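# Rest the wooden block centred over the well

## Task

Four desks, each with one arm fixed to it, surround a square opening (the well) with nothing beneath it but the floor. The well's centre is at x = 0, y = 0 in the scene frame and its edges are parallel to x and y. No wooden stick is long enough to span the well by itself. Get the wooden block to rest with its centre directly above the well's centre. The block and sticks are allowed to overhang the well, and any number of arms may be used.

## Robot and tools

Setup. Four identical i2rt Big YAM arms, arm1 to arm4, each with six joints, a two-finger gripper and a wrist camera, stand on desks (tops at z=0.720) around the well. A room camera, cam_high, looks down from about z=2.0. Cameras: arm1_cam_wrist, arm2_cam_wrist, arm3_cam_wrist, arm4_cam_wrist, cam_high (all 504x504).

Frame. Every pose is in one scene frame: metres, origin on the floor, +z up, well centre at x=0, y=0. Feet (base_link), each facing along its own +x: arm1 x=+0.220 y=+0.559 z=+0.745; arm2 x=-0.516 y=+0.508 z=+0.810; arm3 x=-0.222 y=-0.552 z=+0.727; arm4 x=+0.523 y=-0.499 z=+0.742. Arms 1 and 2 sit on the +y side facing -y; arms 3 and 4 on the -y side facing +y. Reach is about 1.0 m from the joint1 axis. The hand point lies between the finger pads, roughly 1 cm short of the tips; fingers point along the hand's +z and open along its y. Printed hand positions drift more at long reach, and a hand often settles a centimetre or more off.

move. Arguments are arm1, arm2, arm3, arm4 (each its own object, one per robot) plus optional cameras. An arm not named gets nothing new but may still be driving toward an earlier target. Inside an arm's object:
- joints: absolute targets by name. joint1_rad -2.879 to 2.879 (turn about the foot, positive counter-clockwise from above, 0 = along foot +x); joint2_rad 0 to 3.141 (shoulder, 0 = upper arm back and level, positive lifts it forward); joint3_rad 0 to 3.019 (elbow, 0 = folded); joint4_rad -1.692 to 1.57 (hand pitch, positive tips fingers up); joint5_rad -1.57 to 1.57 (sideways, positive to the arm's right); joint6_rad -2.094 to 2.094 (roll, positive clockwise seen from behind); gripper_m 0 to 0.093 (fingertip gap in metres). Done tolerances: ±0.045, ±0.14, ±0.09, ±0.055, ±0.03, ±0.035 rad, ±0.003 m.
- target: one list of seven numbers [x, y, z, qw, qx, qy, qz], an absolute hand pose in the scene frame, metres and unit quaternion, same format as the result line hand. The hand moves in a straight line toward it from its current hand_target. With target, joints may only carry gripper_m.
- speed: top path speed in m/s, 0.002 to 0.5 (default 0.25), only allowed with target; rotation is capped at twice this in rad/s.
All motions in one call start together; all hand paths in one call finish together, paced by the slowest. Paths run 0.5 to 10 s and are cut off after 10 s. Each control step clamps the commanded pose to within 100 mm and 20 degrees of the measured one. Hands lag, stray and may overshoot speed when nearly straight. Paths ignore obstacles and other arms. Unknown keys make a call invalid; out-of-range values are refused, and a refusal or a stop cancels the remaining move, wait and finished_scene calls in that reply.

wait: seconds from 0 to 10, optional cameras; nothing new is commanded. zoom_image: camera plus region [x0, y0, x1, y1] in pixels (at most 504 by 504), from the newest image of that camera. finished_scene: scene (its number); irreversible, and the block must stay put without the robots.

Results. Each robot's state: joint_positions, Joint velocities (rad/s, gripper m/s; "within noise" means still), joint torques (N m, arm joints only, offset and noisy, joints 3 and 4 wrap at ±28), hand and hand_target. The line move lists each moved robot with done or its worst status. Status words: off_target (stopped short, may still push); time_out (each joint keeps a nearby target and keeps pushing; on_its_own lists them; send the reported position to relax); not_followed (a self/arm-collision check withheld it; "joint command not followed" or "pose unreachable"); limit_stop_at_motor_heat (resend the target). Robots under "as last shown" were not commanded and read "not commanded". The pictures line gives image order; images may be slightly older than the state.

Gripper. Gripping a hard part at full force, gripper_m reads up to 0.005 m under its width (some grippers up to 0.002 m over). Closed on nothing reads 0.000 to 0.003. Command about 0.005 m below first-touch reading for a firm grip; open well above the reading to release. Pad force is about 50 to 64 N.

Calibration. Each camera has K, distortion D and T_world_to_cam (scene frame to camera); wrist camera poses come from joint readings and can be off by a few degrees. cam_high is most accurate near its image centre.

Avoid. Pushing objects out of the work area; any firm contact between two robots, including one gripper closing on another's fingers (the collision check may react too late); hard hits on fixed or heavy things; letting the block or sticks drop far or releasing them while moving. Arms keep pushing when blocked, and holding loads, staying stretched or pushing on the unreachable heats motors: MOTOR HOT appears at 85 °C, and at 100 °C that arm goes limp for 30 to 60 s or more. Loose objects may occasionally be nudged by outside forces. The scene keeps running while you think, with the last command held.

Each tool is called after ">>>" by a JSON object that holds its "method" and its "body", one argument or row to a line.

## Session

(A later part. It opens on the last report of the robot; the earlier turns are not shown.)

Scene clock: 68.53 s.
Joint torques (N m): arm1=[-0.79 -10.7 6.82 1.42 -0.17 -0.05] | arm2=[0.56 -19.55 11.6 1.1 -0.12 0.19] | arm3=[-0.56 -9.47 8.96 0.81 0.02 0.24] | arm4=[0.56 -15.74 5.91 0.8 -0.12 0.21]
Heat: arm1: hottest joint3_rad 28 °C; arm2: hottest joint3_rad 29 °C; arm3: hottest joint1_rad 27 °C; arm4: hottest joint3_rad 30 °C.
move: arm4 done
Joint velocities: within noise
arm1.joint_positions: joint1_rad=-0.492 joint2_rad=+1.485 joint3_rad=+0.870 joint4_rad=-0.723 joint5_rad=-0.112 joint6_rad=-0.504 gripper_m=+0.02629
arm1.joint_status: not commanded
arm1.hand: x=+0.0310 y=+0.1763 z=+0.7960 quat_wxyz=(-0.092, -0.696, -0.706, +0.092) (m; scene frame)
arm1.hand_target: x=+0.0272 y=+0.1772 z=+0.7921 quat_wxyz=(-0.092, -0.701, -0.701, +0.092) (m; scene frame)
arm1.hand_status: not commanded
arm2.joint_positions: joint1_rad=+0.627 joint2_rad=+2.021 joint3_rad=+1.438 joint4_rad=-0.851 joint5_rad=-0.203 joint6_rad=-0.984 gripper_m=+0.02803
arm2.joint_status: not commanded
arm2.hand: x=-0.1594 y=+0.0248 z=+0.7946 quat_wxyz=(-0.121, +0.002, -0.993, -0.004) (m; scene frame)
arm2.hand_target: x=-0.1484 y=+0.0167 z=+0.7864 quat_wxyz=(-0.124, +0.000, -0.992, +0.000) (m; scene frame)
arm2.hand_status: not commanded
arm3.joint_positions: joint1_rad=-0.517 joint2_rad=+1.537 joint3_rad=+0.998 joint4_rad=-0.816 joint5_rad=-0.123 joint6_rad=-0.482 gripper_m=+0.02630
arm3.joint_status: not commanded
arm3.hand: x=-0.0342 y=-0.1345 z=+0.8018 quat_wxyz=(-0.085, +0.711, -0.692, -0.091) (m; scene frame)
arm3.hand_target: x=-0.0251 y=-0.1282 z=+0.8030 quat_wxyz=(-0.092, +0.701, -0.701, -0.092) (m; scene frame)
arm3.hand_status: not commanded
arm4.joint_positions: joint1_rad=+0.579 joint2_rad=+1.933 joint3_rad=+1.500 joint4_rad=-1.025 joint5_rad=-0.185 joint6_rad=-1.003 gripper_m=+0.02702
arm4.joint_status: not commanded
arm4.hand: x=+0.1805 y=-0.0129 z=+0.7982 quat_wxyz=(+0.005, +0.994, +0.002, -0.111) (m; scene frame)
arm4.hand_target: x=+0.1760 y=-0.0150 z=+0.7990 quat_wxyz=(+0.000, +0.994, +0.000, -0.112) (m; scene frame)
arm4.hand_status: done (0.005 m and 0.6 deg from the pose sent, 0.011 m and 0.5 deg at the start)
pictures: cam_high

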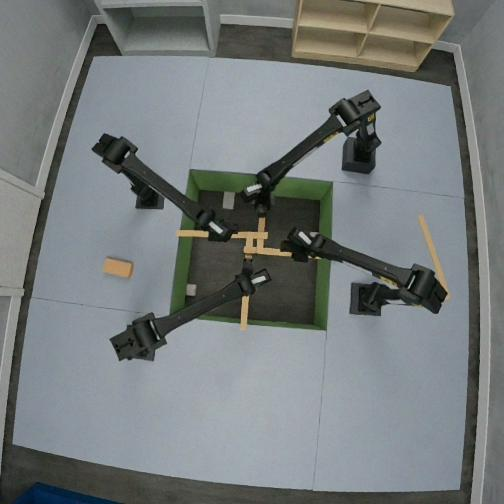

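>>> {"method": "move", "body": {
  "arm2": {"joints":{"gripper_m":0.05}},
  "cameras": []
}}

>>> {"method": "move", "body": {
  "arm3": {"joints":{"gripper_m":0.05}},
  "cameras": []
}}

>>> {"method": "move", "body": {
  "arm4": {"joints":{"gripper_m":0.05}}
}}

>>> {"method": "zoom_image", "body": {
  "camera": "cam_high",
  "region": [235, 225, 270, 260]
}}

Scene clock: 69.43 s.
Joint torques (N m): arm1=[-0.79 -10.81 6.8 1.43 -0.17 -0.05] | arm2=[-0.38 -20.19 11.82 1.28 -0.21 0.2] | arm3=[-0.5 -9.47 8.96 0.81 0.02 0.23] | arm4=[0.5 -15.68 6.01 0.77 -0.14 0.21]
Heat: arm1: hottest joint3_rad 28 °C; arm2: hottest joint3_rad 29 °C; arm3: hottest joint1_rad 27 °C; arm4: hottest joint3_rad 30 °C.
move: arm2 done
Joint velocities: within noise
arm1, arm3: as last shown
arm1.joint_positions: joint1_rad=-0.492 joint2_rad=+1.486 joint3_rad=+0.870 joint4_rad=-0.723 joint5_rad=-0.112 joint6_rad=-0.504 gripper_m=+0.02629
arm1.hand: x=+0.0310 y=+0.1763 z=+0.7957 quat_wxyz=(-0.092, -0.696, -0.706, +0.092) (m; scene frame)
arm2.joint_positions: joint1_rad=+0.627 joint2_rad=+2.021 joint3_rad=+1.438 joint4_rad=-0.851 joint5_rad=-0.203 joint6_rad=-0.982 gripper_m=+0.04984
arm2.joint_status: all done
arm2.hand: x=-0.1594 y=+0.0248 z=+0.7946 quat_wxyz=(-0.121, +0.001, -0.993, -0.004) (m; scene frame)
arm2.hand_target: x=-0.1484 y=+0.0167 z=+0.7864 quat_wxyz=(-0.124, +0.000, -0.992, +0.000) (m; scene frame)
arm2.hand_status: not commanded
arm3.hand: x=-0.0343 y=-0.1346 z=+0.8016 quat_wxyz=(-0.085, +0.711, -0.692, -0.091) (m; scene frame)
arm3.hand_target: x=-0.0251 y=-0.1282 z=+0.8031 quat_wxyz=(-0.092, +0.701, -0.701, -0.092) (m; scene frame)
arm4.joint_positions: joint1_rad=+0.579 joint2_rad=+1.933 joint3_rad=+1.499 joint4_rad=-1.025 joint5_rad=-0.185 joint6_rad=-1.002 gripper_m=+0.02702
arm4.joint_status: not commanded
arm4.hand: x=+0.1806 y=-0.0136 z=+0.7976 quat_wxyz=(+0.005, +0.994, +0.002, -0.111) (m; scene frame)
arm4.hand_target: x=+0.1760 y=-0.0150 z=+0.7989 quat_wxyz=(+0.000, +0.994, +0.000, -0.112) (m; scene frame)
arm4.hand_status: not commanded
pictures: none
No camera images: "cameras" was empty.

Scene clock: 70.03 s.
Joint torques (N m): arm1=[-0.85 -10.75 6.8 1.43 -0.17 -0.05] | arm2=[0.5 -19.08 11.67 1.26 -0.19 0.18] | arm3=[-0.44 -9.52 8.98 0.8 -0.04 0.2] | arm4=[0.44 -15.62 6.17 0.75 -0.13 0.2]
Heat: arm1: hottest joint3_rad 28 °C; arm2: hottest joint3_rad 29 °C; arm3: hottest joint1_rad 27 °C; arm4: hottest joint3_rad 30 °C.
move: arm3 done
Joint velocities: within noise
arm1, arm2: as last shown
arm1.hand: x=+0.0309 y=+0.1764 z=+0.7957 quat_wxyz=(-0.092, -0.696, -0.706, +0.092) (m; scene frame)
arm1.hand_target: x=+0.0271 y=+0.1772 z=+0.7921 quat_wxyz=(-0.092, -0.701, -0.701, +0.092) (m; scene frame)
arm2.joint_positions: joint1_rad=+0.627 joint2_rad=+2.021 joint3_rad=+1.438 joint4_rad=-0.851 joint5_rad=-0.203 joint6_rad=-0.982 gripper_m=+0.04992
arm3.joint_positions: joint1_rad=-0.518 joint2_rad=+1.537 joint3_rad=+0.998 joint4_rad=-0.816 joint5_rad=-0.121 joint6_rad=-0.478 gripper_m=+0.04984
arm3.joint_status: all done
arm3.hand: x=-0.0334 y=-0.1350 z=+0.8016 quat_wxyz=(-0.085, +0.709, -0.694, -0.091) (m; scene frame)
arm3.hand_target: x=-0.0251 y=-0.1282 z=+0.8031 quat_wxyz=(-0.092, +0.701, -0.701, -0.092) (m; scene frame)
arm3.hand_status: not commanded
arm4.joint_positions: joint1_rad=+0.581 joint2_rad=+1.933 joint3_rad=+1.496 joint4_rad=-1.025 joint5_rad=-0.185 joint6_rad=-1.002 gripper_m=+0.02702
arm4.joint_status: not commanded
arm4.hand: x=+0.1802 y=-0.0150 z=+0.7968 quat_wxyz=(+0.007, +0.994, +0.002, -0.110) (m; scene frame)
arm4.hand_target: x=+0.1760 y=-0.0149 z=+0.7990 quat_wxyz=(+0.000, +0.994, +0.000, -0.112) (m; scene frame)
arm4.hand_status: not commanded
pictures: none
No camera images: "cameras" was empty.

Scene clock: 70.63 s.
Joint torques (N m): arm1=[-0.79 -10.75 6.8 1.43 -0.17 -0.05] | arm2=[-0.21 -19.66 11.67 1.21 -0.18 0.19] | arm3=[-0.44 -9.47 8.96 0.8 -0.04 0.2] | arm4=[0.32 -15.68 6.2 0.75 -0.19 0.18]
Heat: arm1: hottest joint3_rad 28 °C; arm2: hottest joint3_rad 29 °C; arm3: hottest joint1_rad 27 °C; arm4: hottest joint3_rad 30 °C.
move: arm4 done
Joint velocities: within noise
arm1, arm2, arm3: as last shown
arm3.joint_positions: joint1_rad=-0.518 joint2_rad=+1.537 joint3_rad=+0.998 joint4_rad=-0.816 joint5_rad=-0.121 joint6_rad=-0.478 gripper_m=+0.04992
arm4.joint_positions: joint1_rad=+0.581 joint2_rad=+1.933 joint3_rad=+1.496 joint4_rad=-1.025 joint5_rad=-0.184 joint6_rad=-1.001 gripper_m=+0.04985
arm4.joint_status: all done
arm4.hand: x=+0.1804 y=-0.0149 z=+0.7967 quat_wxyz=(+0.006, +0.994, +0.002, -0.109) (m; scene frame)
arm4.hand_target: x=+0.1761 y=-0.0149 z=+0.7990 quat_wxyz=(+0.000, +0.994, +0.000, -0.112) (m; scene frame)
arm4.hand_status: not commanded
pictures: arm1_cam_wrist, arm2_cam_wrist, arm3_cam_wrist, arm4_cam_wrist, cam_high
camera_calibration:
arm1_cam_wrist: T_world_to_cam=[[-0.999747, -0.0217889, -0.00556614, 0.0398329], [-0.0223564, 0.936154, 0.350879, -0.440383], [-0.0024345, 0.350915, -0.936404, 0.811325], [0, 0, 0, 1]] pos_world=[0.0319526, 0.128428, 0.914471]
arm2_cam_wrist: T_world_to_cam=[[0.00376499, -0.9999, -0.0136006, 0.0375326], [-0.934027, -0.00837427, 0.357105, -0.427169], [-0.357183, 0.0113588, -0.933965, 0.805171], [0, 0, 0, 1]] pos_world=[-0.111536, 0.0248059, 0.905056]
arm3_cam_wrist: T_world_to_cam=[[0.999497, 0.0306104, -0.0083043, 0.0448355], [0.031528, -0.930364, 0.365279, -0.413486], [0.00345531, -0.365357, -0.930861, 0.819222], [0, 0, 0, 1]] pos_world=[-0.0346072, -0.0867564, 0.913993]
arm4_cam_wrist: T_world_to_cam=[[-0.0111885, 0.999685, -0.0224534, 0.0365934], [0.924857, 0.0188826, 0.379846, -0.46307], [0.38015, -0.0165163, -0.924777, 0.797176], [0, 0, 0, 1]] pos_world=[0.125636, -0.0146716, 0.913928]

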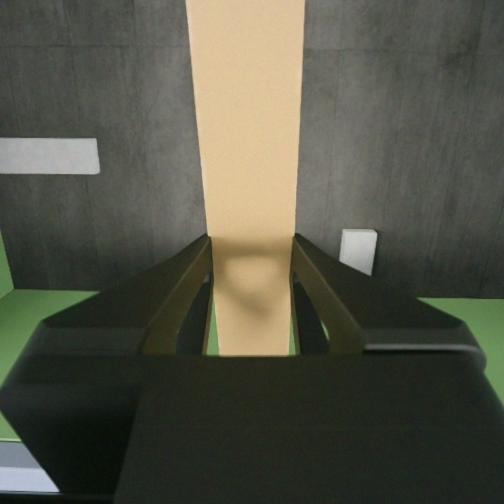

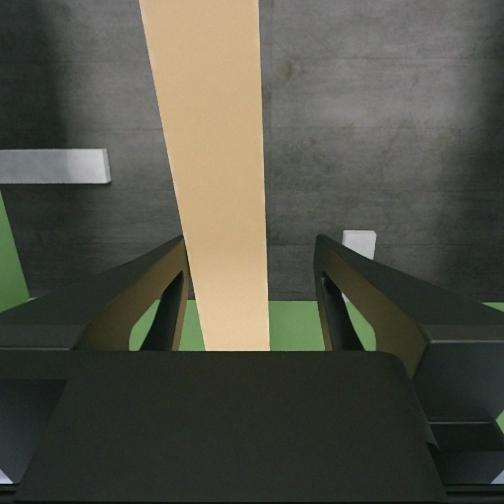

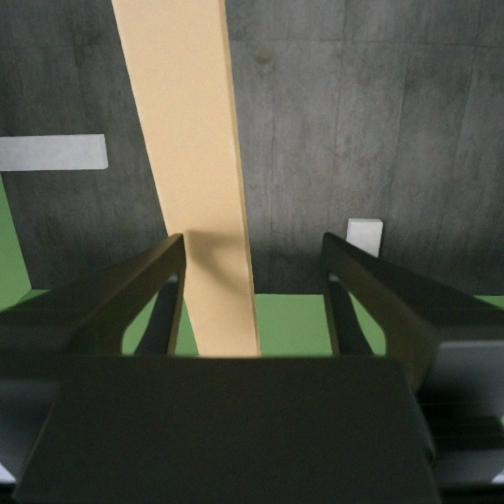

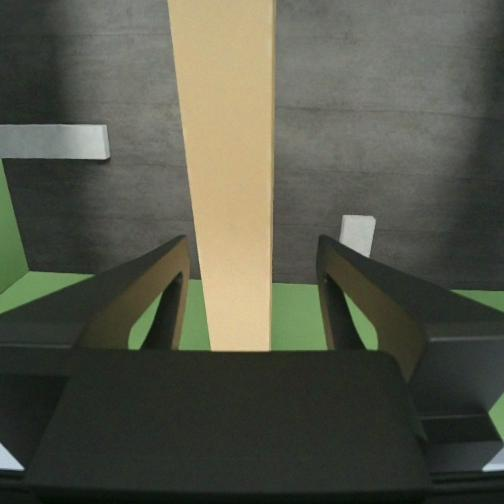

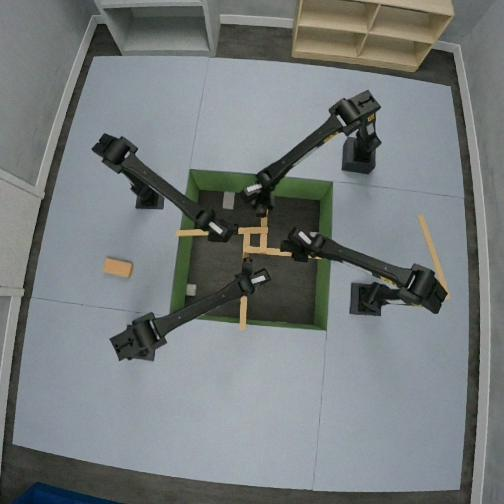

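Scaled by 14.400 from the camera's 504x504 image, which has a finer 720x720 frame.

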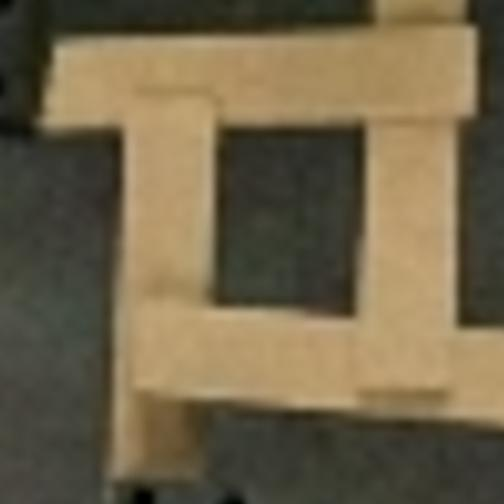

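>>> {"method": "move", "body": {
  "arm3": {"joints":{"gripper_m":0.02}},
  "arm4": {"joints":{"gripper_m":0.02}},
  "cameras": ["cam_high"]
}}

>>> {"method": "zoom_image", "body": {
  "camera": "cam_high",
  "region": [235, 225, 270, 260]
}}

Scene clock: 72.03 s.
Joint torques (N m): arm1=[-0.79 -10.75 6.82 1.43 -0.17 -0.05] | arm2=[0.21 -19.84 11.63 1.24 -0.18 0.19] | arm3=[-0.38 -9.47 8.96 0.8 -0.04 0.2] | arm4=[0.5 -15.62 6.16 0.8 -0.18 0.19]
Heat: arm1: hottest joint3_rad 28 °C; arm2: hottest joint3_rad 30 °C; arm3: hottest joint1_rad 27 °C; arm4: hottest joint3_rad 30 °C.
move: arm3 done; arm4 done
Joint velocities: within noise
arm1, arm2: as last shown
arm3.joint_positions: joint1_rad=-0.518 joint2_rad=+1.537 joint3_rad=+0.998 joint4_rad=-0.816 joint5_rad=-0.121 joint6_rad=-0.478 gripper_m=+0.02018
arm3.joint_status: all done
arm3.hand: x=-0.0334 y=-0.1350 z=+0.8016 quat_wxyz=(-0.085, +0.709, -0.694, -0.091) (m; scene frame)
arm3.hand_target: x=-0.0251 y=-0.1282 z=+0.8031 quat_wxyz=(-0.092, +0.701, -0.701, -0.092) (m; scene frame)
arm3.hand_status: not commanded
arm4.joint_positions: joint1_rad=+0.581 joint2_rad=+1.933 joint3_rad=+1.496 joint4_rad=-1.025 joint5_rad=-0.184 joint6_rad=-1.001 gripper_m=+0.02018
arm4.joint_status: all done
arm4.hand: x=+0.1804 y=-0.0149 z=+0.7967 quat_wxyz=(+0.006, +0.994, +0.002, -0.109) (m; scene frame)
arm4.hand_target: x=+0.1761 y=-0.0149 z=+0.7990 quat_wxyz=(+0.000, +0.994, +0.000, -0.112) (m; scene frame)
arm4.hand_status: not commanded
pictures: cam_high

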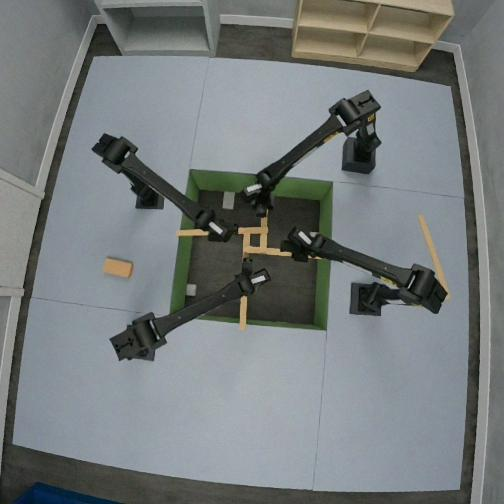

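Scaled by 14.400 from the camera's 504x504 image, which has a finer 720x720 frame.

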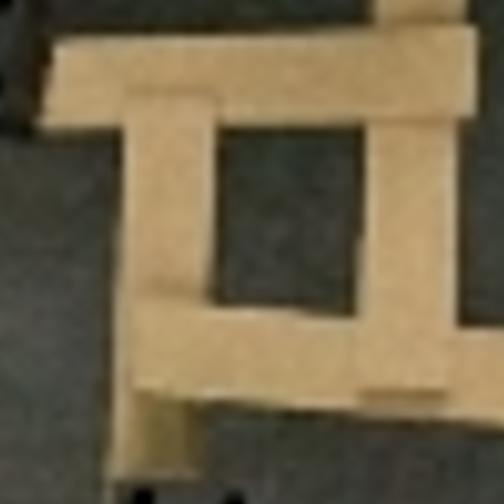

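>>> {"method": "move", "body": {
  "arm4": {"joints":{"gripper_m":0.075},"target":[0.1765,-0.022,0.801,0,0.9937,0,-0.112],"speed":0.08},
  "cameras": []
}}

>>> {"method": "move", "body": {
  "arm4": {"target":[0.1765,-0.022,0.779,0,0.9937,0,-0.112],"speed":0.08},
  "cameras": ["arm4_cam_wrist"]
}}

Scene clock: 73.90 s.
Joint torques (N m): arm1=[-0.79 -10.81 6.82 1.44 -0.17 -0.05] | arm2=[0.44 -20.07 11.55 1.17 -0.21 0.14] | arm3=[-0.38 -9.52 8.96 0.8 -0.04 0.2] | arm4=[0.32 -15.91 6.15 0.8 -0.18 0.18]
Heat: arm1: hottest joint3_rad 28 °C; arm2: hottest joint3_rad 30 °C; arm3: hottest joint1_rad 27 °C; arm4: hottest joint3_rad 30 °C.
move: arm4 done
Joint velocities: within noise
arm1, arm2, arm3: as last shown
arm3.joint_positions: joint1_rad=-0.518 joint2_rad=+1.537 joint3_rad=+0.998 joint4_rad=-0.816 joint5_rad=-0.121 joint6_rad=-0.478 gripper_m=+0.02011
arm4.joint_positions: joint1_rad=+0.587 joint2_rad=+1.920 joint3_rad=+1.476 joint4_rad=-1.022 joint5_rad=-0.183 joint6_rad=-0.995 gripper_m=+0.07489
arm4.joint_status: all done
arm4.hand: x=+0.1811 y=-0.0224 z=+0.7962 quat_wxyz=(+0.009, +0.994, +0.002, -0.108) (m; scene frame)
arm4.hand_target: x=+0.1766 y=-0.0220 z=+0.8011 quat_wxyz=(+0.000, +0.994, +0.000, -0.112) (m; scene frame)
arm4.hand_status: done (0.007 m and 1.1 deg from the pose sent, 0.009 m and 0.8 deg at the start)
pictures: none
No camera images: "cameras" was empty.

Scene clock: 74.93 s.
Joint torques (N m): arm1=[-0.79 -10.75 6.82 1.43 -0.17 -0.05] | arm2=[0.5 -19.66 11.52 1.25 -0.17 0.23] | arm3=[-0.38 -9.52 8.96 0.8 -0.04 0.2] | arm4=[0.5 -13.8 6.09 0.88 -0.18 0.18]
Heat: arm1: hottest joint3_rad 28 °C; arm2: hottest joint3_rad 30 °C; arm3: hottest joint1_rad 27 °C; arm4: hottest joint3_rad 30 °C.
move: arm4 done
Joint velocities: within noise
arm1, arm2, arm3: as last shown
arm4.joint_positions: joint1_rad=+0.587 joint2_rad=+1.920 joint3_rad=+1.451 joint4_rad=-0.972 joint5_rad=-0.183 joint6_rad=-0.995 gripper_m=+0.07489
arm4.joint_status: not commanded
arm4.hand: x=+0.1800 y=-0.0208 z=+0.7884 quat_wxyz=(-0.002, +0.993, +0.003, -0.114) (m; scene frame)
arm4.hand_target: x=+0.1767 y=-0.0221 z=+0.7792 quat_wxyz=(+0.000, +0.994, +0.000, -0.112) (m; scene frame)
arm4.hand_status: done (0.010 m and 0.5 deg from the pose sent, 0.018 m and 1.1 deg at the start)
pictures: arm4_cam_wrist
camera_calibration:
arm4_cam_wrist: T_world_to_cam=[[-0.0112457, 0.999917, -0.00625635, 0.0296112], [0.928683, 0.0127637, 0.370655, -0.453024], [0.370704, -0.00164187, -0.928749, 0.794651], [0, 0, 0, 1]] pos_world=[0.126468, -0.0225218, 0.906133]

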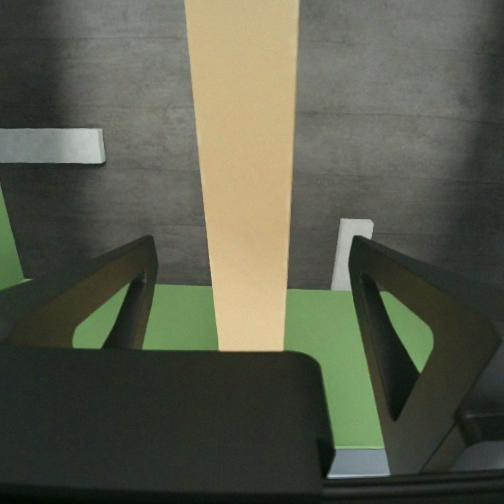

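>>> {"method": "move", "body": {
  "arm4": {"joints":{"gripper_m":0.019}},
  "cameras": ["arm4_cam_wrist","cam_high"]
}}

>>> {"method": "zoom_image", "body": {
  "camera": "cam_high",
  "region": [235, 225, 270, 260]
}}

Scene clock: 75.83 s.
Joint torques (N m): arm1=[-0.79 -10.81 6.82 1.43 -0.17 -0.05] | arm2=[0.15 -19.6 11.66 1.46 -0.19 0.18] | arm3=[-0.38 -9.47 8.95 0.8 -0.04 0.2] | arm4=[0.38 -13.86 6.05 0.87 -0.21 0.18]
Heat: arm1: hottest joint3_rad 28 °C; arm2: hottest joint3_rad 30 °C; arm3: hottest joint1_rad 27 °C; arm4: hottest joint3_rad 30 °C.
move: arm4 off_target
Joint velocities: within noise
arm1, arm2, arm3: as last shown
arm4.joint_positions: joint1_rad=+0.587 joint2_rad=+1.920 joint3_rad=+1.451 joint4_rad=-0.972 joint5_rad=-0.182 joint6_rad=-0.995 gripper_m=+0.02682
arm4.joint_status: gripper_m off_target (ended at +0.02684, target +0.01900)
arm4.hand: x=+0.1801 y=-0.0207 z=+0.7884 quat_wxyz=(-0.002, +0.993, +0.003, -0.114) (m; scene frame)
arm4.hand_target: x=+0.1767 y=-0.0221 z=+0.7792 quat_wxyz=(+0.000, +0.994, +0.000, -0.112) (m; scene frame)
arm4.hand_status: not commanded
pictures: arm4_cam_wrist, cam_high
camera_calibration:
arm4_cam_wrist: T_world_to_cam=[[-0.0112335, 0.999922, -0.00549982, 0.0288266], [0.928518, 0.0124723, 0.371078, -0.453392], [0.371118, -0.000938176, -0.928585, 0.794465], [0, 0, 0, 1]] pos_world=[0.126466, -0.0224241, 0.906131]

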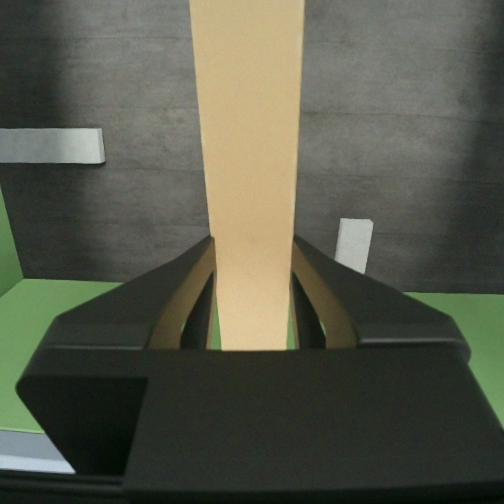

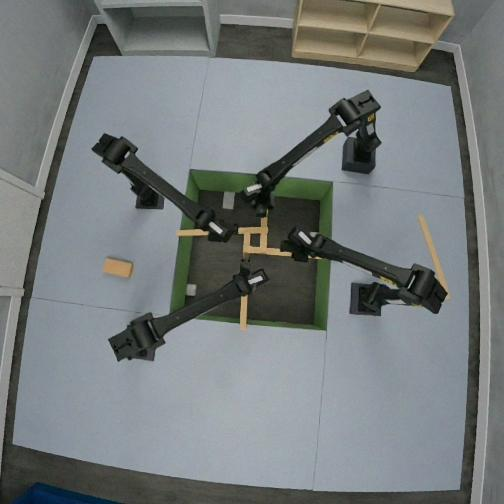

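Scaled by 14.400 from the camera's 504x504 image, which has a finer 720x720 frame.

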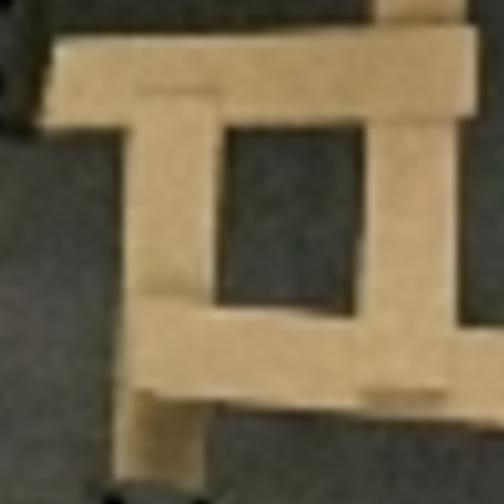

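>>> {"method": "move", "body": {
  "arm4": {"target":[0.160,-0.018,0.782,0,0.9937,0,-0.112],"speed":0.06},
  "cameras": ["cam_high"]
}}

>>> {"method": "zoom_image", "body": {
  "camera": "cam_high",
  "region": [235, 225, 270, 260]
}}

Scene clock: 77.03 s.
Joint torques (N m): arm1=[-0.79 -10.81 6.8 1.43 -0.17 -0.05] | arm2=[-0.03 -19.49 11.58 1.2 -0.16 0.18] | arm3=[-0.38 -9.47 8.96 0.81 -0.04 0.2] | arm4=[0.38 -12.98 8.85 0.14 -0.19 0.22]
Heat: arm1: hottest joint3_rad 28 °C; arm2: hottest joint3_rad 30 °C; arm3: hottest joint1_rad 27 °C; arm4: hottest joint3_rad 30 °C.
move: arm4 off_target
Joint velocities: within noise
arm1.joint_positions: joint1_rad=-0.492 joint2_rad=+1.486 joint3_rad=+0.870 joint4_rad=-0.723 joint5_rad=-0.112 joint6_rad=-0.504 gripper_m=+0.02629
arm1.joint_status: not commanded
arm1.hand: x=+0.0309 y=+0.1764 z=+0.7957 quat_wxyz=(-0.092, -0.696, -0.706, +0.092) (m; scene frame)
arm1.hand_target: x=+0.0271 y=+0.1772 z=+0.7921 quat_wxyz=(-0.092, -0.701, -0.701, +0.092) (m; scene frame)
arm1.hand_status: not commanded
arm2, arm3: as last shown
arm4.joint_positions: joint1_rad=+0.608 joint2_rad=+1.932 joint3_rad=+1.459 joint4_rad=-0.972 joint5_rad=-0.180 joint6_rad=-0.977 gripper_m=+0.02682
arm4.joint_status: not commanded
arm4.hand: x=+0.1696 y=-0.0258 z=+0.7846 quat_wxyz=(+0.001, +0.994, +0.004, -0.112) (m; scene frame)
arm4.hand_target: x=+0.1602 y=-0.0184 z=+0.7822 quat_wxyz=(+0.000, +0.994, +0.000, -0.112) (m; scene frame)
arm4.hand_status: off_target (0.013 m and 0.4 deg from the pose sent, 0.021 m and 0.5 deg at the start)
pictures: cam_high

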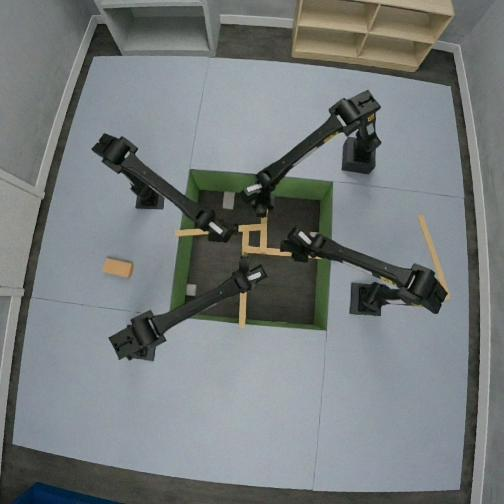

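Scaled by 14.400 from the camera's 504x504 image, which has a finer 720x720 frame.

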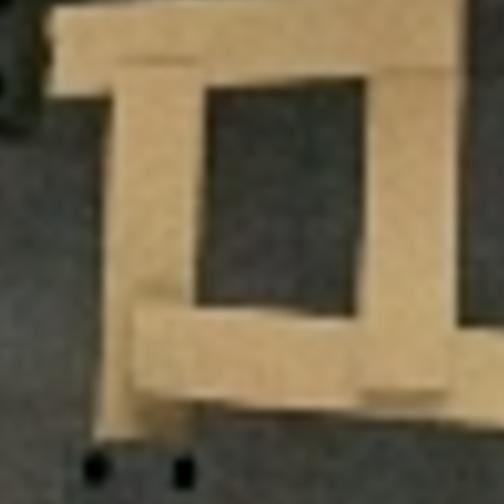

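>>> {"method": "move", "body": {
  "arm3": {"joints":{"gripper_m":0.085},"target":[-0.037,-0.128,0.806,-0.0923,0.701,-0.701,-0.0923],"speed":0.08},
  "cameras": ["arm3_cam_wrist"]
}}

Scene clock: 78.30 s.
Joint torques (N m): arm1=[-0.79 -10.81 6.8 1.43 -0.16 -0.05] | arm2=[0.73 -18.96 11.49 1.03 -0.17 0.16] | arm3=[0.91 -10.7 8.05 0.68 -0.03 0.19] | arm4=[0.38 -13.04 8.83 0.18 -0.2 0.22]
Heat: arm1: hottest joint3_rad 28 °C; arm2: hottest joint3_rad 30 °C; arm3: hottest joint1_rad 27 °C; arm4: hottest joint3_rad 30 °C.
move: arm3 done
Joint velocities: within noise
arm1, arm4: as last shown
arm2.joint_positions: joint1_rad=+0.627 joint2_rad=+2.021 joint3_rad=+1.438 joint4_rad=-0.851 joint5_rad=-0.203 joint6_rad=-0.982 gripper_m=+0.04992
arm2.joint_status: not commanded
arm2.hand: x=-0.1594 y=+0.0248 z=+0.7946 quat_wxyz=(-0.121, +0.001, -0.993, -0.004) (m; scene frame)
arm2.hand_target: x=-0.1484 y=+0.0167 z=+0.7864 quat_wxyz=(-0.124, +0.000, -0.992, +0.000) (m; scene frame)
arm2.hand_status: not commanded
arm3.joint_positions: joint1_rad=-0.510 joint2_rad=+1.537 joint3_rad=+0.998 joint4_rad=-0.816 joint5_rad=-0.115 joint6_rad=-0.454 gripper_m=+0.08488
arm3.joint_status: all done
arm3.hand: x=-0.0361 y=-0.1337 z=+0.8015 quat_wxyz=(-0.084, +0.703, -0.700, -0.089) (m; scene frame)
arm3.hand_target: x=-0.0370 y=-0.1281 z=+0.8060 quat_wxyz=(-0.092, +0.701, -0.701, -0.092) (m; scene frame)
arm3.hand_status: done (0.007 m and 1.0 deg from the pose sent, 0.009 m and 1.5 deg at the start)
pictures: arm3_cam_wrist
camera_calibration:
arm3_cam_wrist: T_world_to_cam=[[0.999847, 0.0148215, -0.00925832, 0.0462466], [0.0171881, -0.929745, 0.367804, -0.414604], [-0.00315646, -0.367907, -0.929857, 0.818164], [0, 0, 0, 1]] pos_world=[-0.0365308, -0.0851535, 0.913697]

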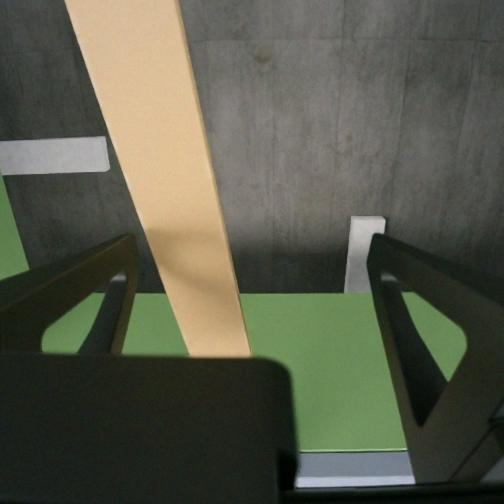

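>>> {"method": "move", "body": {
  "arm3": {"target":[-0.059,-0.128,0.808,-0.0804,0.7462,-0.6544,-0.0916],"speed":0.08},
  "cameras": []
}}

>>> {"method": "move", "body": {
  "arm3": {"target":[-0.059,-0.128,0.791,-0.0804,0.7462,-0.6544,-0.0916],"speed":0.08},
  "cameras": ["arm3_cam_wrist"]
}}

Scene clock: 80.50 s.
Joint torques (N m): arm1=[-0.79 -10.81 6.82 1.43 -0.17 -0.05] | arm2=[-0.09 -19.37 11.66 1.06 -0.18 0.16] | arm3=[0.91 -11.28 7.92 -0.01 -0.22 -0.04] | arm4=[0.38 -13.1 8.85 0.17 -0.2 0.23]
Heat: arm1: hottest joint3_rad 28 °C; arm2: hottest joint3_rad 30 °C; arm3: hottest joint1_rad 27 °C; arm4: hottest joint3_rad 30 °C.
move: arm3 done
Joint velocities: within noise
arm1, arm2, arm4: as last shown
arm3.joint_positions: joint1_rad=-0.470 joint2_rad=+1.537 joint3_rad=+0.998 joint4_rad=-0.831 joint5_rad=-0.123 joint6_rad=-0.519 gripper_m=+0.08489
arm3.joint_status: not commanded
arm3.hand: x=-0.0555 y=-0.1297 z=+0.8008 quat_wxyz=(-0.077, +0.739, -0.663, -0.090) (m; scene frame)
arm3.hand_target: x=-0.0589 y=-0.1281 z=+0.8079 quat_wxyz=(-0.080, +0.746, -0.655, -0.092) (m; scene frame)
arm3.hand_status: done (0.008 m and 1.3 deg from the pose sent, 0.024 m and 7.2 deg at the start)
pictures: none
No camera images: "cameras" was empty.

Scene clock: 81.53 s.
Joint torques (N m): arm1=[-0.79 -10.75 6.8 1.43 -0.17 -0.05] | arm2=[-0.03 -19.55 11.48 1.31 -0.2 0.22] | arm3=[0.91 -9.58 7.43 0.83 -0.22 -0.02] | arm4=[0.44 -13.04 8.81 0.18 -0.2 0.22]
Heat: arm1: hottest joint3_rad 28 °C; arm2: hottest joint3_rad 30 °C; arm3: hottest joint1_rad 27 °C; arm4: hottest joint3_rad 30 °C.
move: arm3 done
Joint velocities: within noise
arm1, arm2, arm4: as last shown
arm3.joint_positions: joint1_rad=-0.470 joint2_rad=+1.537 joint3_rad=+0.980 joint4_rad=-0.807 joint5_rad=-0.123 joint6_rad=-0.520 gripper_m=+0.08489
arm3.joint_status: not commanded
arm3.hand: x=-0.0563 y=-0.1316 z=+0.7953 quat_wxyz=(-0.080, +0.740, -0.662, -0.090) (m; scene frame)
arm3.hand_target: x=-0.0589 y=-0.1281 z=+0.7911 quat_wxyz=(-0.080, +0.746, -0.654, -0.092) (m; scene frame)
arm3.hand_status: done (0.006 m and 1.2 deg from the pose sent, 0.011 m and 1.3 deg at the start)
pictures: arm3_cam_wrist
camera_calibration:
arm3_cam_wrist: T_world_to_cam=[[0.992833, 0.119428, -0.00444365, 0.0758602], [0.112496, -0.921361, 0.372074, -0.406967], [0.040342, -0.369907, -0.928192, 0.813992], [0, 0, 0, 1]] pos_world=[-0.0623723, -0.0829221, 0.9073]

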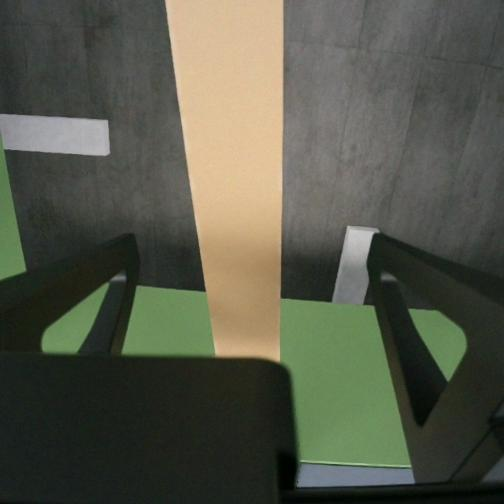

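>>> {"method": "move", "body": {
  "arm3": {"target":[-0.063,-0.126,0.780,-0.0804,0.7462,-0.6544,-0.0916],"speed":0.08},
  "cameras": []
}}

>>> {"method": "move", "body": {
  "arm3": {"joints":{"gripper_m":0.019}},
  "cameras": ["arm3_cam_wrist","cam_high"]
}}

>>> {"method": "zoom_image", "body": {
  "camera": "cam_high",
  "region": [235, 225, 270, 260]
}}

Scene clock: 82.73 s.
Joint torques (N m): arm1=[-0.79 -10.81 6.82 1.43 -0.17 -0.05] | arm2=[0.97 -20.07 11.62 1.26 -0.18 0.19] | arm3=[0.91 -9.35 7.36 0.94 -0.12 0.07] | arm4=[0.44 -12.98 8.8 0.18 -0.2 0.22]
Heat: arm1: hottest joint3_rad 28 °C; arm2: hottest joint3_rad 30 °C; arm3: hottest joint1_rad 27 °C; arm4: hottest joint3_rad 30 °C.
move: arm3 done
Joint velocities: within noise
arm1, arm2, arm4: as last shown
arm3.joint_positions: joint1_rad=-0.460 joint2_rad=+1.552 joint3_rad=+0.965 joint4_rad=-0.775 joint5_rad=-0.123 joint6_rad=-0.520 gripper_m=+0.08489
arm3.joint_status: not commanded
arm3.hand: x=-0.0607 y=-0.1295 z=+0.7851 quat_wxyz=(-0.081, +0.743, -0.658, -0.091) (m; scene frame)
arm3.hand_target: x=-0.0631 y=-0.1261 z=+0.7801 quat_wxyz=(-0.080, +0.746, -0.654, -0.092) (m; scene frame)
arm3.hand_status: done (0.007 m and 0.6 deg from the pose sent, 0.017 m and 1.2 deg at the start)
pictures: none
No camera images: "cameras" was empty.

Scene clock: 83.43 s.
Joint torques (N m): arm1=[-0.79 -10.81 6.82 1.42 -0.17 -0.05] | arm2=[0.5 -19.37 11.48 1.29 -0.15 0.22] | arm3=[0.85 -9.41 7.36 0.84 -0.12 0.08] | arm4=[0.38 -13.04 8.77 0.16 -0.19 0.21]
Heat: arm1: hottest joint3_rad 28 °C; arm2: hottest joint3_rad 30 °C; arm3: hottest joint1_rad 27 °C; arm4: hottest joint3_rad 30 °C.
move: arm3 off_target
Joint velocities: within noise
arm1, arm2, arm4: as last shown
arm2.joint_positions: joint1_rad=+0.627 joint2_rad=+2.021 joint3_rad=+1.438 joint4_rad=-0.851 joint5_rad=-0.203 joint6_rad=-0.982 gripper_m=+0.04993
arm3.joint_positions: joint1_rad=-0.460 joint2_rad=+1.552 joint3_rad=+0.965 joint4_rad=-0.774 joint5_rad=-0.123 joint6_rad=-0.520 gripper_m=+0.02701
arm3.joint_status: gripper_m off_target (ended at +0.02704, target +0.01900)
arm3.hand: x=-0.0607 y=-0.1294 z=+0.7852 quat_wxyz=(-0.081, +0.743, -0.658, -0.091) (m; scene frame)
arm3.hand_target: x=-0.0629 y=-0.1261 z=+0.7801 quat_wxyz=(-0.080, +0.746, -0.654, -0.092) (m; scene frame)
arm3.hand_status: not commanded
arm4.hand: x=+0.1697 y=-0.0258 z=+0.7844 quat_wxyz=(+0.001, +0.994, +0.004, -0.112) (m; scene frame)
arm4.hand_target: x=+0.1602 y=-0.0184 z=+0.7820 quat_wxyz=(+0.000, +0.994, +0.000, -0.112) (m; scene frame)
pictures: arm3_cam_wrist, cam_high
camera_calibration:
arm3_cam_wrist: T_world_to_cam=[[0.991408, 0.130787, -0.00241954, 0.079653], [0.122425, -0.92119, 0.369353, -0.397924], [0.0460777, -0.366476, -0.929286, 0.807316], [0, 0, 0, 1]] pos_world=[-0.0674519, -0.0811195, 0.897395]

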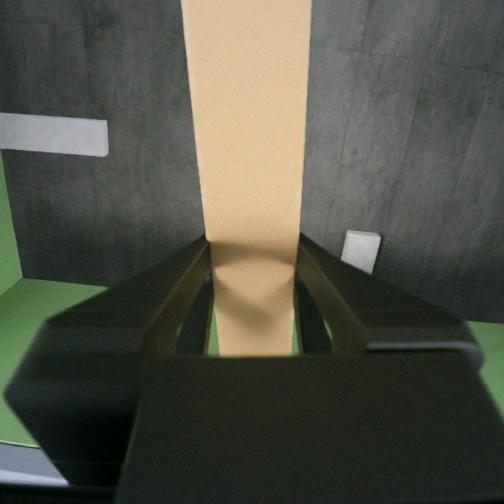

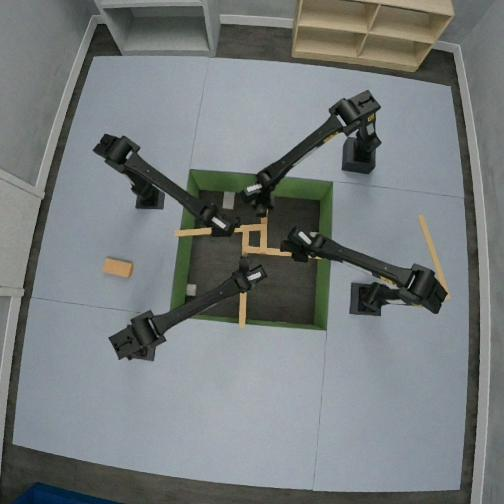

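Scaled by 14.400 from the camera's 504x504 image, which has a finer 720x720 frame.

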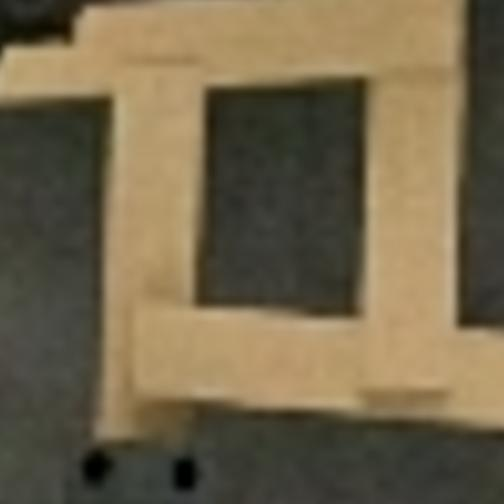

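>>> {"method": "move", "body": {
  "arm3": {"target":[-0.053,-0.126,0.783,-0.0839,0.7200,-0.6832,-0.0884],"speed":0.06},
  "arm4": {"target":[0.160,-0.006,0.784,0,0.9937,0,-0.112],"speed":0.06},
  "cameras": ["cam_high"]
}}

>>> {"method": "zoom_image", "body": {
  "camera": "cam_high",
  "region": [235, 220, 275, 260]
}}

Scene clock: 85.03 s.
Joint torques (N m): arm1=[-0.79 -10.81 6.8 1.42 -0.17 -0.05] | arm2=[0.62 -19.55 11.67 1.31 -0.19 0.15] | arm3=[-0.32 -9.47 8.08 0.8 0.11 0.35] | arm4=[-0.38 -13.33 9.02 -0.02 -0.26 0.08]
Heat: arm1: hottest joint3_rad 29 °C; arm2: hottest joint3_rad 31 °C; arm3: hottest joint1_rad 27 °C; arm4: hottest joint3_rad 30 °C.
move: arm3 off_target; arm4 off_target
Joint velocities: within noise
arm1, arm2: as last shown
arm1.hand: x=+0.0309 y=+0.1765 z=+0.7954 quat_wxyz=(-0.092, -0.696, -0.706, +0.091) (m; scene frame)
arm1.hand_target: x=+0.0271 y=+0.1772 z=+0.7920 quat_wxyz=(-0.092, -0.701, -0.701, +0.092) (m; scene frame)
arm3.joint_positions: joint1_rad=-0.460 joint2_rad=+1.552 joint3_rad=+0.965 joint4_rad=-0.774 joint5_rad=-0.115 joint6_rad=-0.488 gripper_m=+0.02701
arm3.joint_status: not commanded
arm3.hand: x=-0.0595 y=-0.1299 z=+0.7850 quat_wxyz=(-0.081, +0.733, -0.670, -0.089) (m; scene frame)
arm3.hand_target: x=-0.0530 y=-0.1261 z=+0.7831 quat_wxyz=(-0.084, +0.720, -0.683, -0.089) (m; scene frame)
arm3.hand_status: off_target (0.008 m and 2.1 deg from the pose sent, 0.009 m and 4.0 deg at the start)
arm4.joint_positions: joint1_rad=+0.608 joint2_rad=+1.953 joint3_rad=+1.498 joint4_rad=-0.988 joint5_rad=-0.180 joint6_rad=-0.977 gripper_m=+0.02682
arm4.joint_status: not commanded
arm4.hand: x=+0.1638 y=-0.0170 z=+0.7867 quat_wxyz=(+0.000, +0.994, +0.004, -0.113) (m; scene frame)
arm4.hand_target: x=+0.1602 y=-0.0062 z=+0.7842 quat_wxyz=(-0.001, +0.994, +0.000, -0.112) (m; scene frame)
arm4.hand_status: off_target (0.012 m and 0.4 deg from the pose sent, 0.022 m and 0.4 deg at the start)
pictures: cam_high

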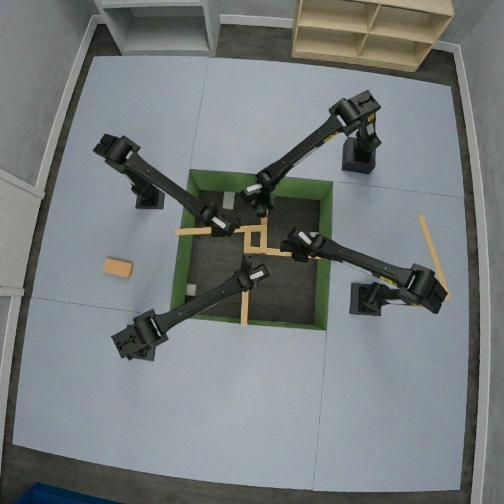

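Scaled by 12.600 from the camera's 504x504 image, which has a finer 720x720 frame.

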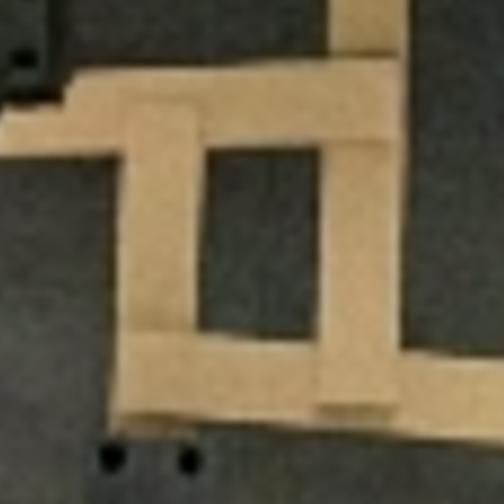

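>>> {"method": "move", "body": {
  "arm3": {"target":[-0.044,-0.124,0.784,-0.0839,0.7200,-0.6832,-0.0884],"speed":0.06},
  "cameras": ["cam_high"]
}}

>>> {"method": "zoom_image", "body": {
  "camera": "cam_high",
  "region": [235, 220, 275, 260]
}}

Scene clock: 86.30 s.
Joint torques (N m): arm1=[-0.79 -10.93 6.99 1.44 -0.17 -0.05] | arm2=[-0.09 -20.07 11.63 1.13 -0.18 0.14] | arm3=[-0.91 -9.05 9.43 0.49 -0.03 0.18] | arm4=[-0.5 -13.51 8.98 0.01 -0.26 0.09]
Heat: arm1: hottest joint3_rad 29 °C; arm2: hottest joint3_rad 31 °C; arm3: hottest joint1_rad 27 °C; arm4: hottest joint3_rad 30 °C.
move: arm3 off_target
Joint velocities: within noise
arm1.joint_positions: joint1_rad=-0.492 joint2_rad=+1.488 joint3_rad=+0.867 joint4_rad=-0.723 joint5_rad=-0.112 joint6_rad=-0.504 gripper_m=+0.02629
arm1.joint_status: not commanded
arm1.hand: x=+0.0316 y=+0.1778 z=+0.7938 quat_wxyz=(-0.091, -0.697, -0.706, +0.089) (m; scene frame)
arm1.hand_target: x=+0.0271 y=+0.1772 z=+0.7921 quat_wxyz=(-0.092, -0.701, -0.701, +0.092) (m; scene frame)
arm1.hand_status: not commanded
arm2: as last shown
arm3.joint_positions: joint1_rad=-0.470 joint2_rad=+1.557 joint3_rad=+0.965 joint4_rad=-0.774 joint5_rad=-0.115 joint6_rad=-0.488 gripper_m=+0.02701
arm3.joint_status: not commanded
arm3.hand: x=-0.0553 y=-0.1319 z=+0.7830 quat_wxyz=(-0.079, +0.729, -0.674, -0.088) (m; scene frame)
arm3.hand_target: x=-0.0441 y=-0.1243 z=+0.7841 quat_wxyz=(-0.084, +0.720, -0.683, -0.088) (m; scene frame)
arm3.hand_status: off_target (0.014 m and 1.6 deg from the pose sent, 0.017 m and 2.1 deg at the start)
arm4.joint_positions: joint1_rad=+0.608 joint2_rad=+1.954 joint3_rad=+1.498 joint4_rad=-0.988 joint5_rad=-0.180 joint6_rad=-0.977 gripper_m=+0.02682
arm4.joint_status: not commanded
arm4.hand: x=+0.1638 y=-0.0171 z=+0.7860 quat_wxyz=(+0.001, +0.994, +0.004, -0.112) (m; scene frame)
arm4.hand_target: x=+0.1602 y=-0.0063 z=+0.7840 quat_wxyz=(+0.000, +0.994, +0.000, -0.112) (m; scene frame)
arm4.hand_status: not commanded
pictures: cam_high

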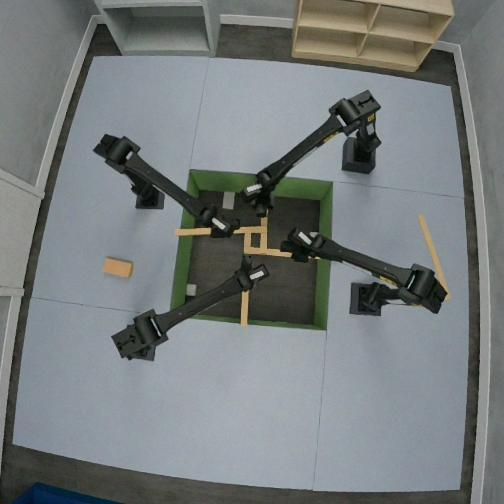

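Scaled by 12.600 from the camera's 504x504 image, which has a finer 720x720 frame.

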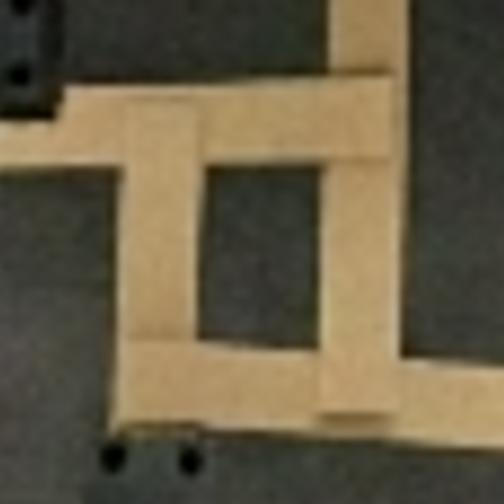

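>>> {"method": "move", "body": {
  "arm4": {"joints":{"gripper_m":0.045}},
  "cameras": ["cam_high"]
}}

>>> {"method": "move", "body": {
  "arm3": {"joints":{"gripper_m":0.045}},
  "cameras": ["cam_high","arm3_cam_wrist","arm4_cam_wrist"]
}}

>>> {"method": "zoom_image", "body": {
  "camera": "cam_high",
  "region": [235, 220, 275, 260]
}}

Scene clock: 87.17 s.
Joint torques (N m): arm1=[-0.79 -10.93 6.99 1.42 -0.17 -0.05] | arm2=[-0.85 -19.66 11.7 1.33 -0.21 0.2] | arm3=[-0.91 -9 9.43 0.49 -0.04 0.18] | arm4=[-0.38 -13.68 8.96 -0.01 -0.27 0.09]
Heat: arm1: hottest joint3_rad 28 °C; arm2: hottest joint3_rad 31 °C; arm3: hottest joint3_rad 28 °C; arm4: hottest joint3_rad 30 °C.
move: arm4 done
Joint velocities: within noise
arm1, arm2, arm3: as last shown
arm4.joint_positions: joint1_rad=+0.608 joint2_rad=+1.957 joint3_rad=+1.498 joint4_rad=-0.988 joint5_rad=-0.180 joint6_rad=-0.977 gripper_m=+0.04484
arm4.joint_status: all done
arm4.hand: x=+0.1640 y=-0.0173 z=+0.7842 quat_wxyz=(+0.002, +0.994, +0.004, -0.111) (m; scene frame)
arm4.hand_target: x=+0.1602 y=-0.0063 z=+0.7841 quat_wxyz=(+0.000, +0.994, +0.000, -0.112) (m; scene frame)
arm4.hand_status: not commanded
pictures: cam_high

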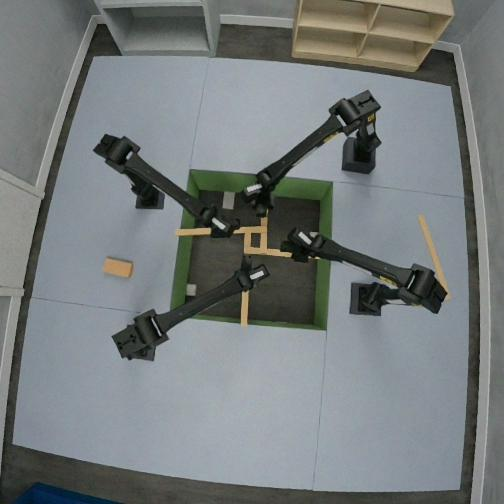

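Scene clock: 87.80 s.
Joint torques (N m): arm1=[-0.67 -10.93 6.99 1.42 -0.17 -0.05] | arm2=[0.32 -19.08 11.63 1.16 -0.19 0.19] | arm3=[-0.32 -9.47 9.37 0.49 -0.06 0.18] | arm4=[-0.38 -13.63 8.98 -0.02 -0.26 0.08]
Heat: arm1: hottest joint3_rad 28 °C; arm2: hottest joint3_rad 31 °C; arm3: hottest joint3_rad 28 °C; arm4: hottest joint3_rad 30 °C.
move: arm3 done
Joint velocities: within noise
arm1.joint_positions: joint1_rad=-0.493 joint2_rad=+1.488 joint3_rad=+0.867 joint4_rad=-0.723 joint5_rad=-0.112 joint6_rad=-0.504 gripper_m=+0.02629
arm1.joint_status: not commanded
arm1.hand: x=+0.0314 y=+0.1779 z=+0.7938 quat_wxyz=(-0.091, -0.697, -0.706, +0.089) (m; scene frame)
arm1.hand_target: x=+0.0272 y=+0.1771 z=+0.7921 quat_wxyz=(-0.092, -0.701, -0.701, +0.092) (m; scene frame)
arm1.hand_status: not commanded
arm2.joint_positions: joint1_rad=+0.627 joint2_rad=+2.021 joint3_rad=+1.438 joint4_rad=-0.851 joint5_rad=-0.203 joint6_rad=-0.982 gripper_m=+0.04993
arm2.joint_status: not commanded
arm2.hand: x=-0.1594 y=+0.0248 z=+0.7946 quat_wxyz=(-0.121, +0.001, -0.993, -0.004) (m; scene frame)
arm2.hand_target: x=-0.1484 y=+0.0167 z=+0.7864 quat_wxyz=(-0.124, +0.000, -0.992, +0.000) (m; scene frame)
arm2.hand_status: not commanded
arm3.joint_positions: joint1_rad=-0.477 joint2_rad=+1.563 joint3_rad=+0.965 joint4_rad=-0.774 joint5_rad=-0.115 joint6_rad=-0.488 gripper_m=+0.04489
arm3.joint_status: all done
arm3.hand: x=-0.0525 y=-0.1335 z=+0.7804 quat_wxyz=(-0.076, +0.727, -0.677, -0.087) (m; scene frame)
arm3.hand_target: x=-0.0441 y=-0.1243 z=+0.7842 quat_wxyz=(-0.084, +0.720, -0.683, -0.089) (m; scene frame)
arm3.hand_status: not commanded
arm4: as last shown
arm4.joint_positions: joint1_rad=+0.608 joint2_rad=+1.957 joint3_rad=+1.498 joint4_rad=-0.988 joint5_rad=-0.180 joint6_rad=-0.977 gripper_m=+0.04493
pictures: arm3_cam_wrist, arm4_cam_wrist, cam_high
camera_calibration:
arm3_cam_wrist: T_world_to_cam=[[0.9967, 0.0807065, -0.00872386, 0.0705643], [0.0779193, -0.921026, 0.381627, -0.412838], [0.0227649, -0.381047, -0.924275, 0.793866], [0, 0, 0, 1]] pos_world=[-0.0562357, -0.0834292, 0.891917]
arm4_cam_wrist: T_world_to_cam=[[-0.013647, 0.999817, -0.0134234, 0.0319003], [0.926383, 0.017695, 0.376166, -0.440416], [0.376334, -0.0073017, -0.926455, 0.793919], [0, 0, 0, 1]] pos_world=[0.109651, -0.0183043, 0.901628]

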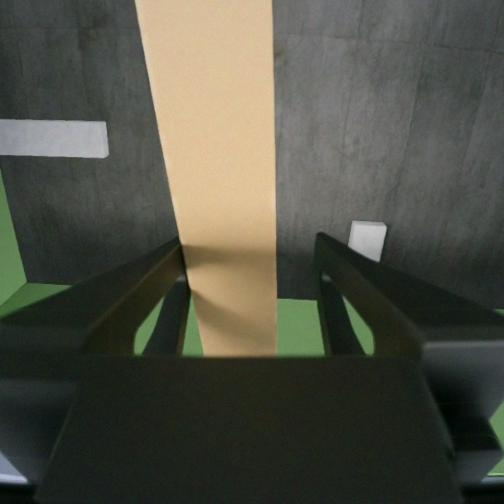

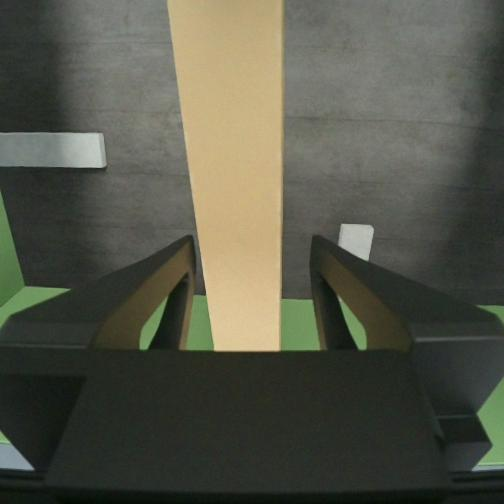

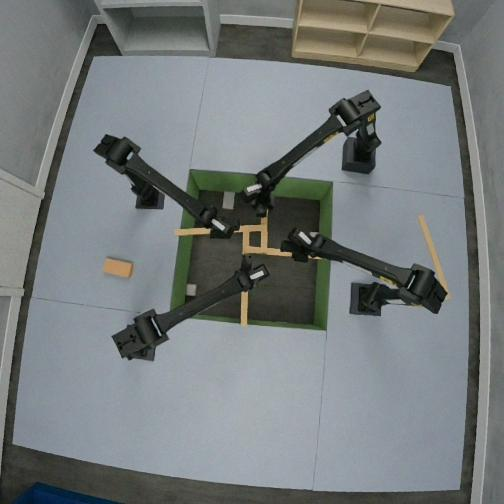

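Scaled by 12.600 from the camera's 504x504 image, which has a finer 720x720 frame.

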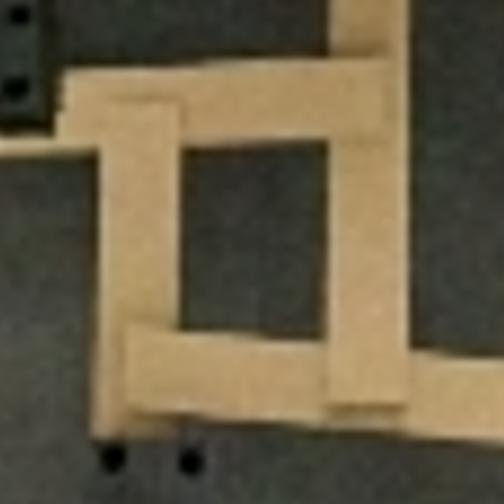

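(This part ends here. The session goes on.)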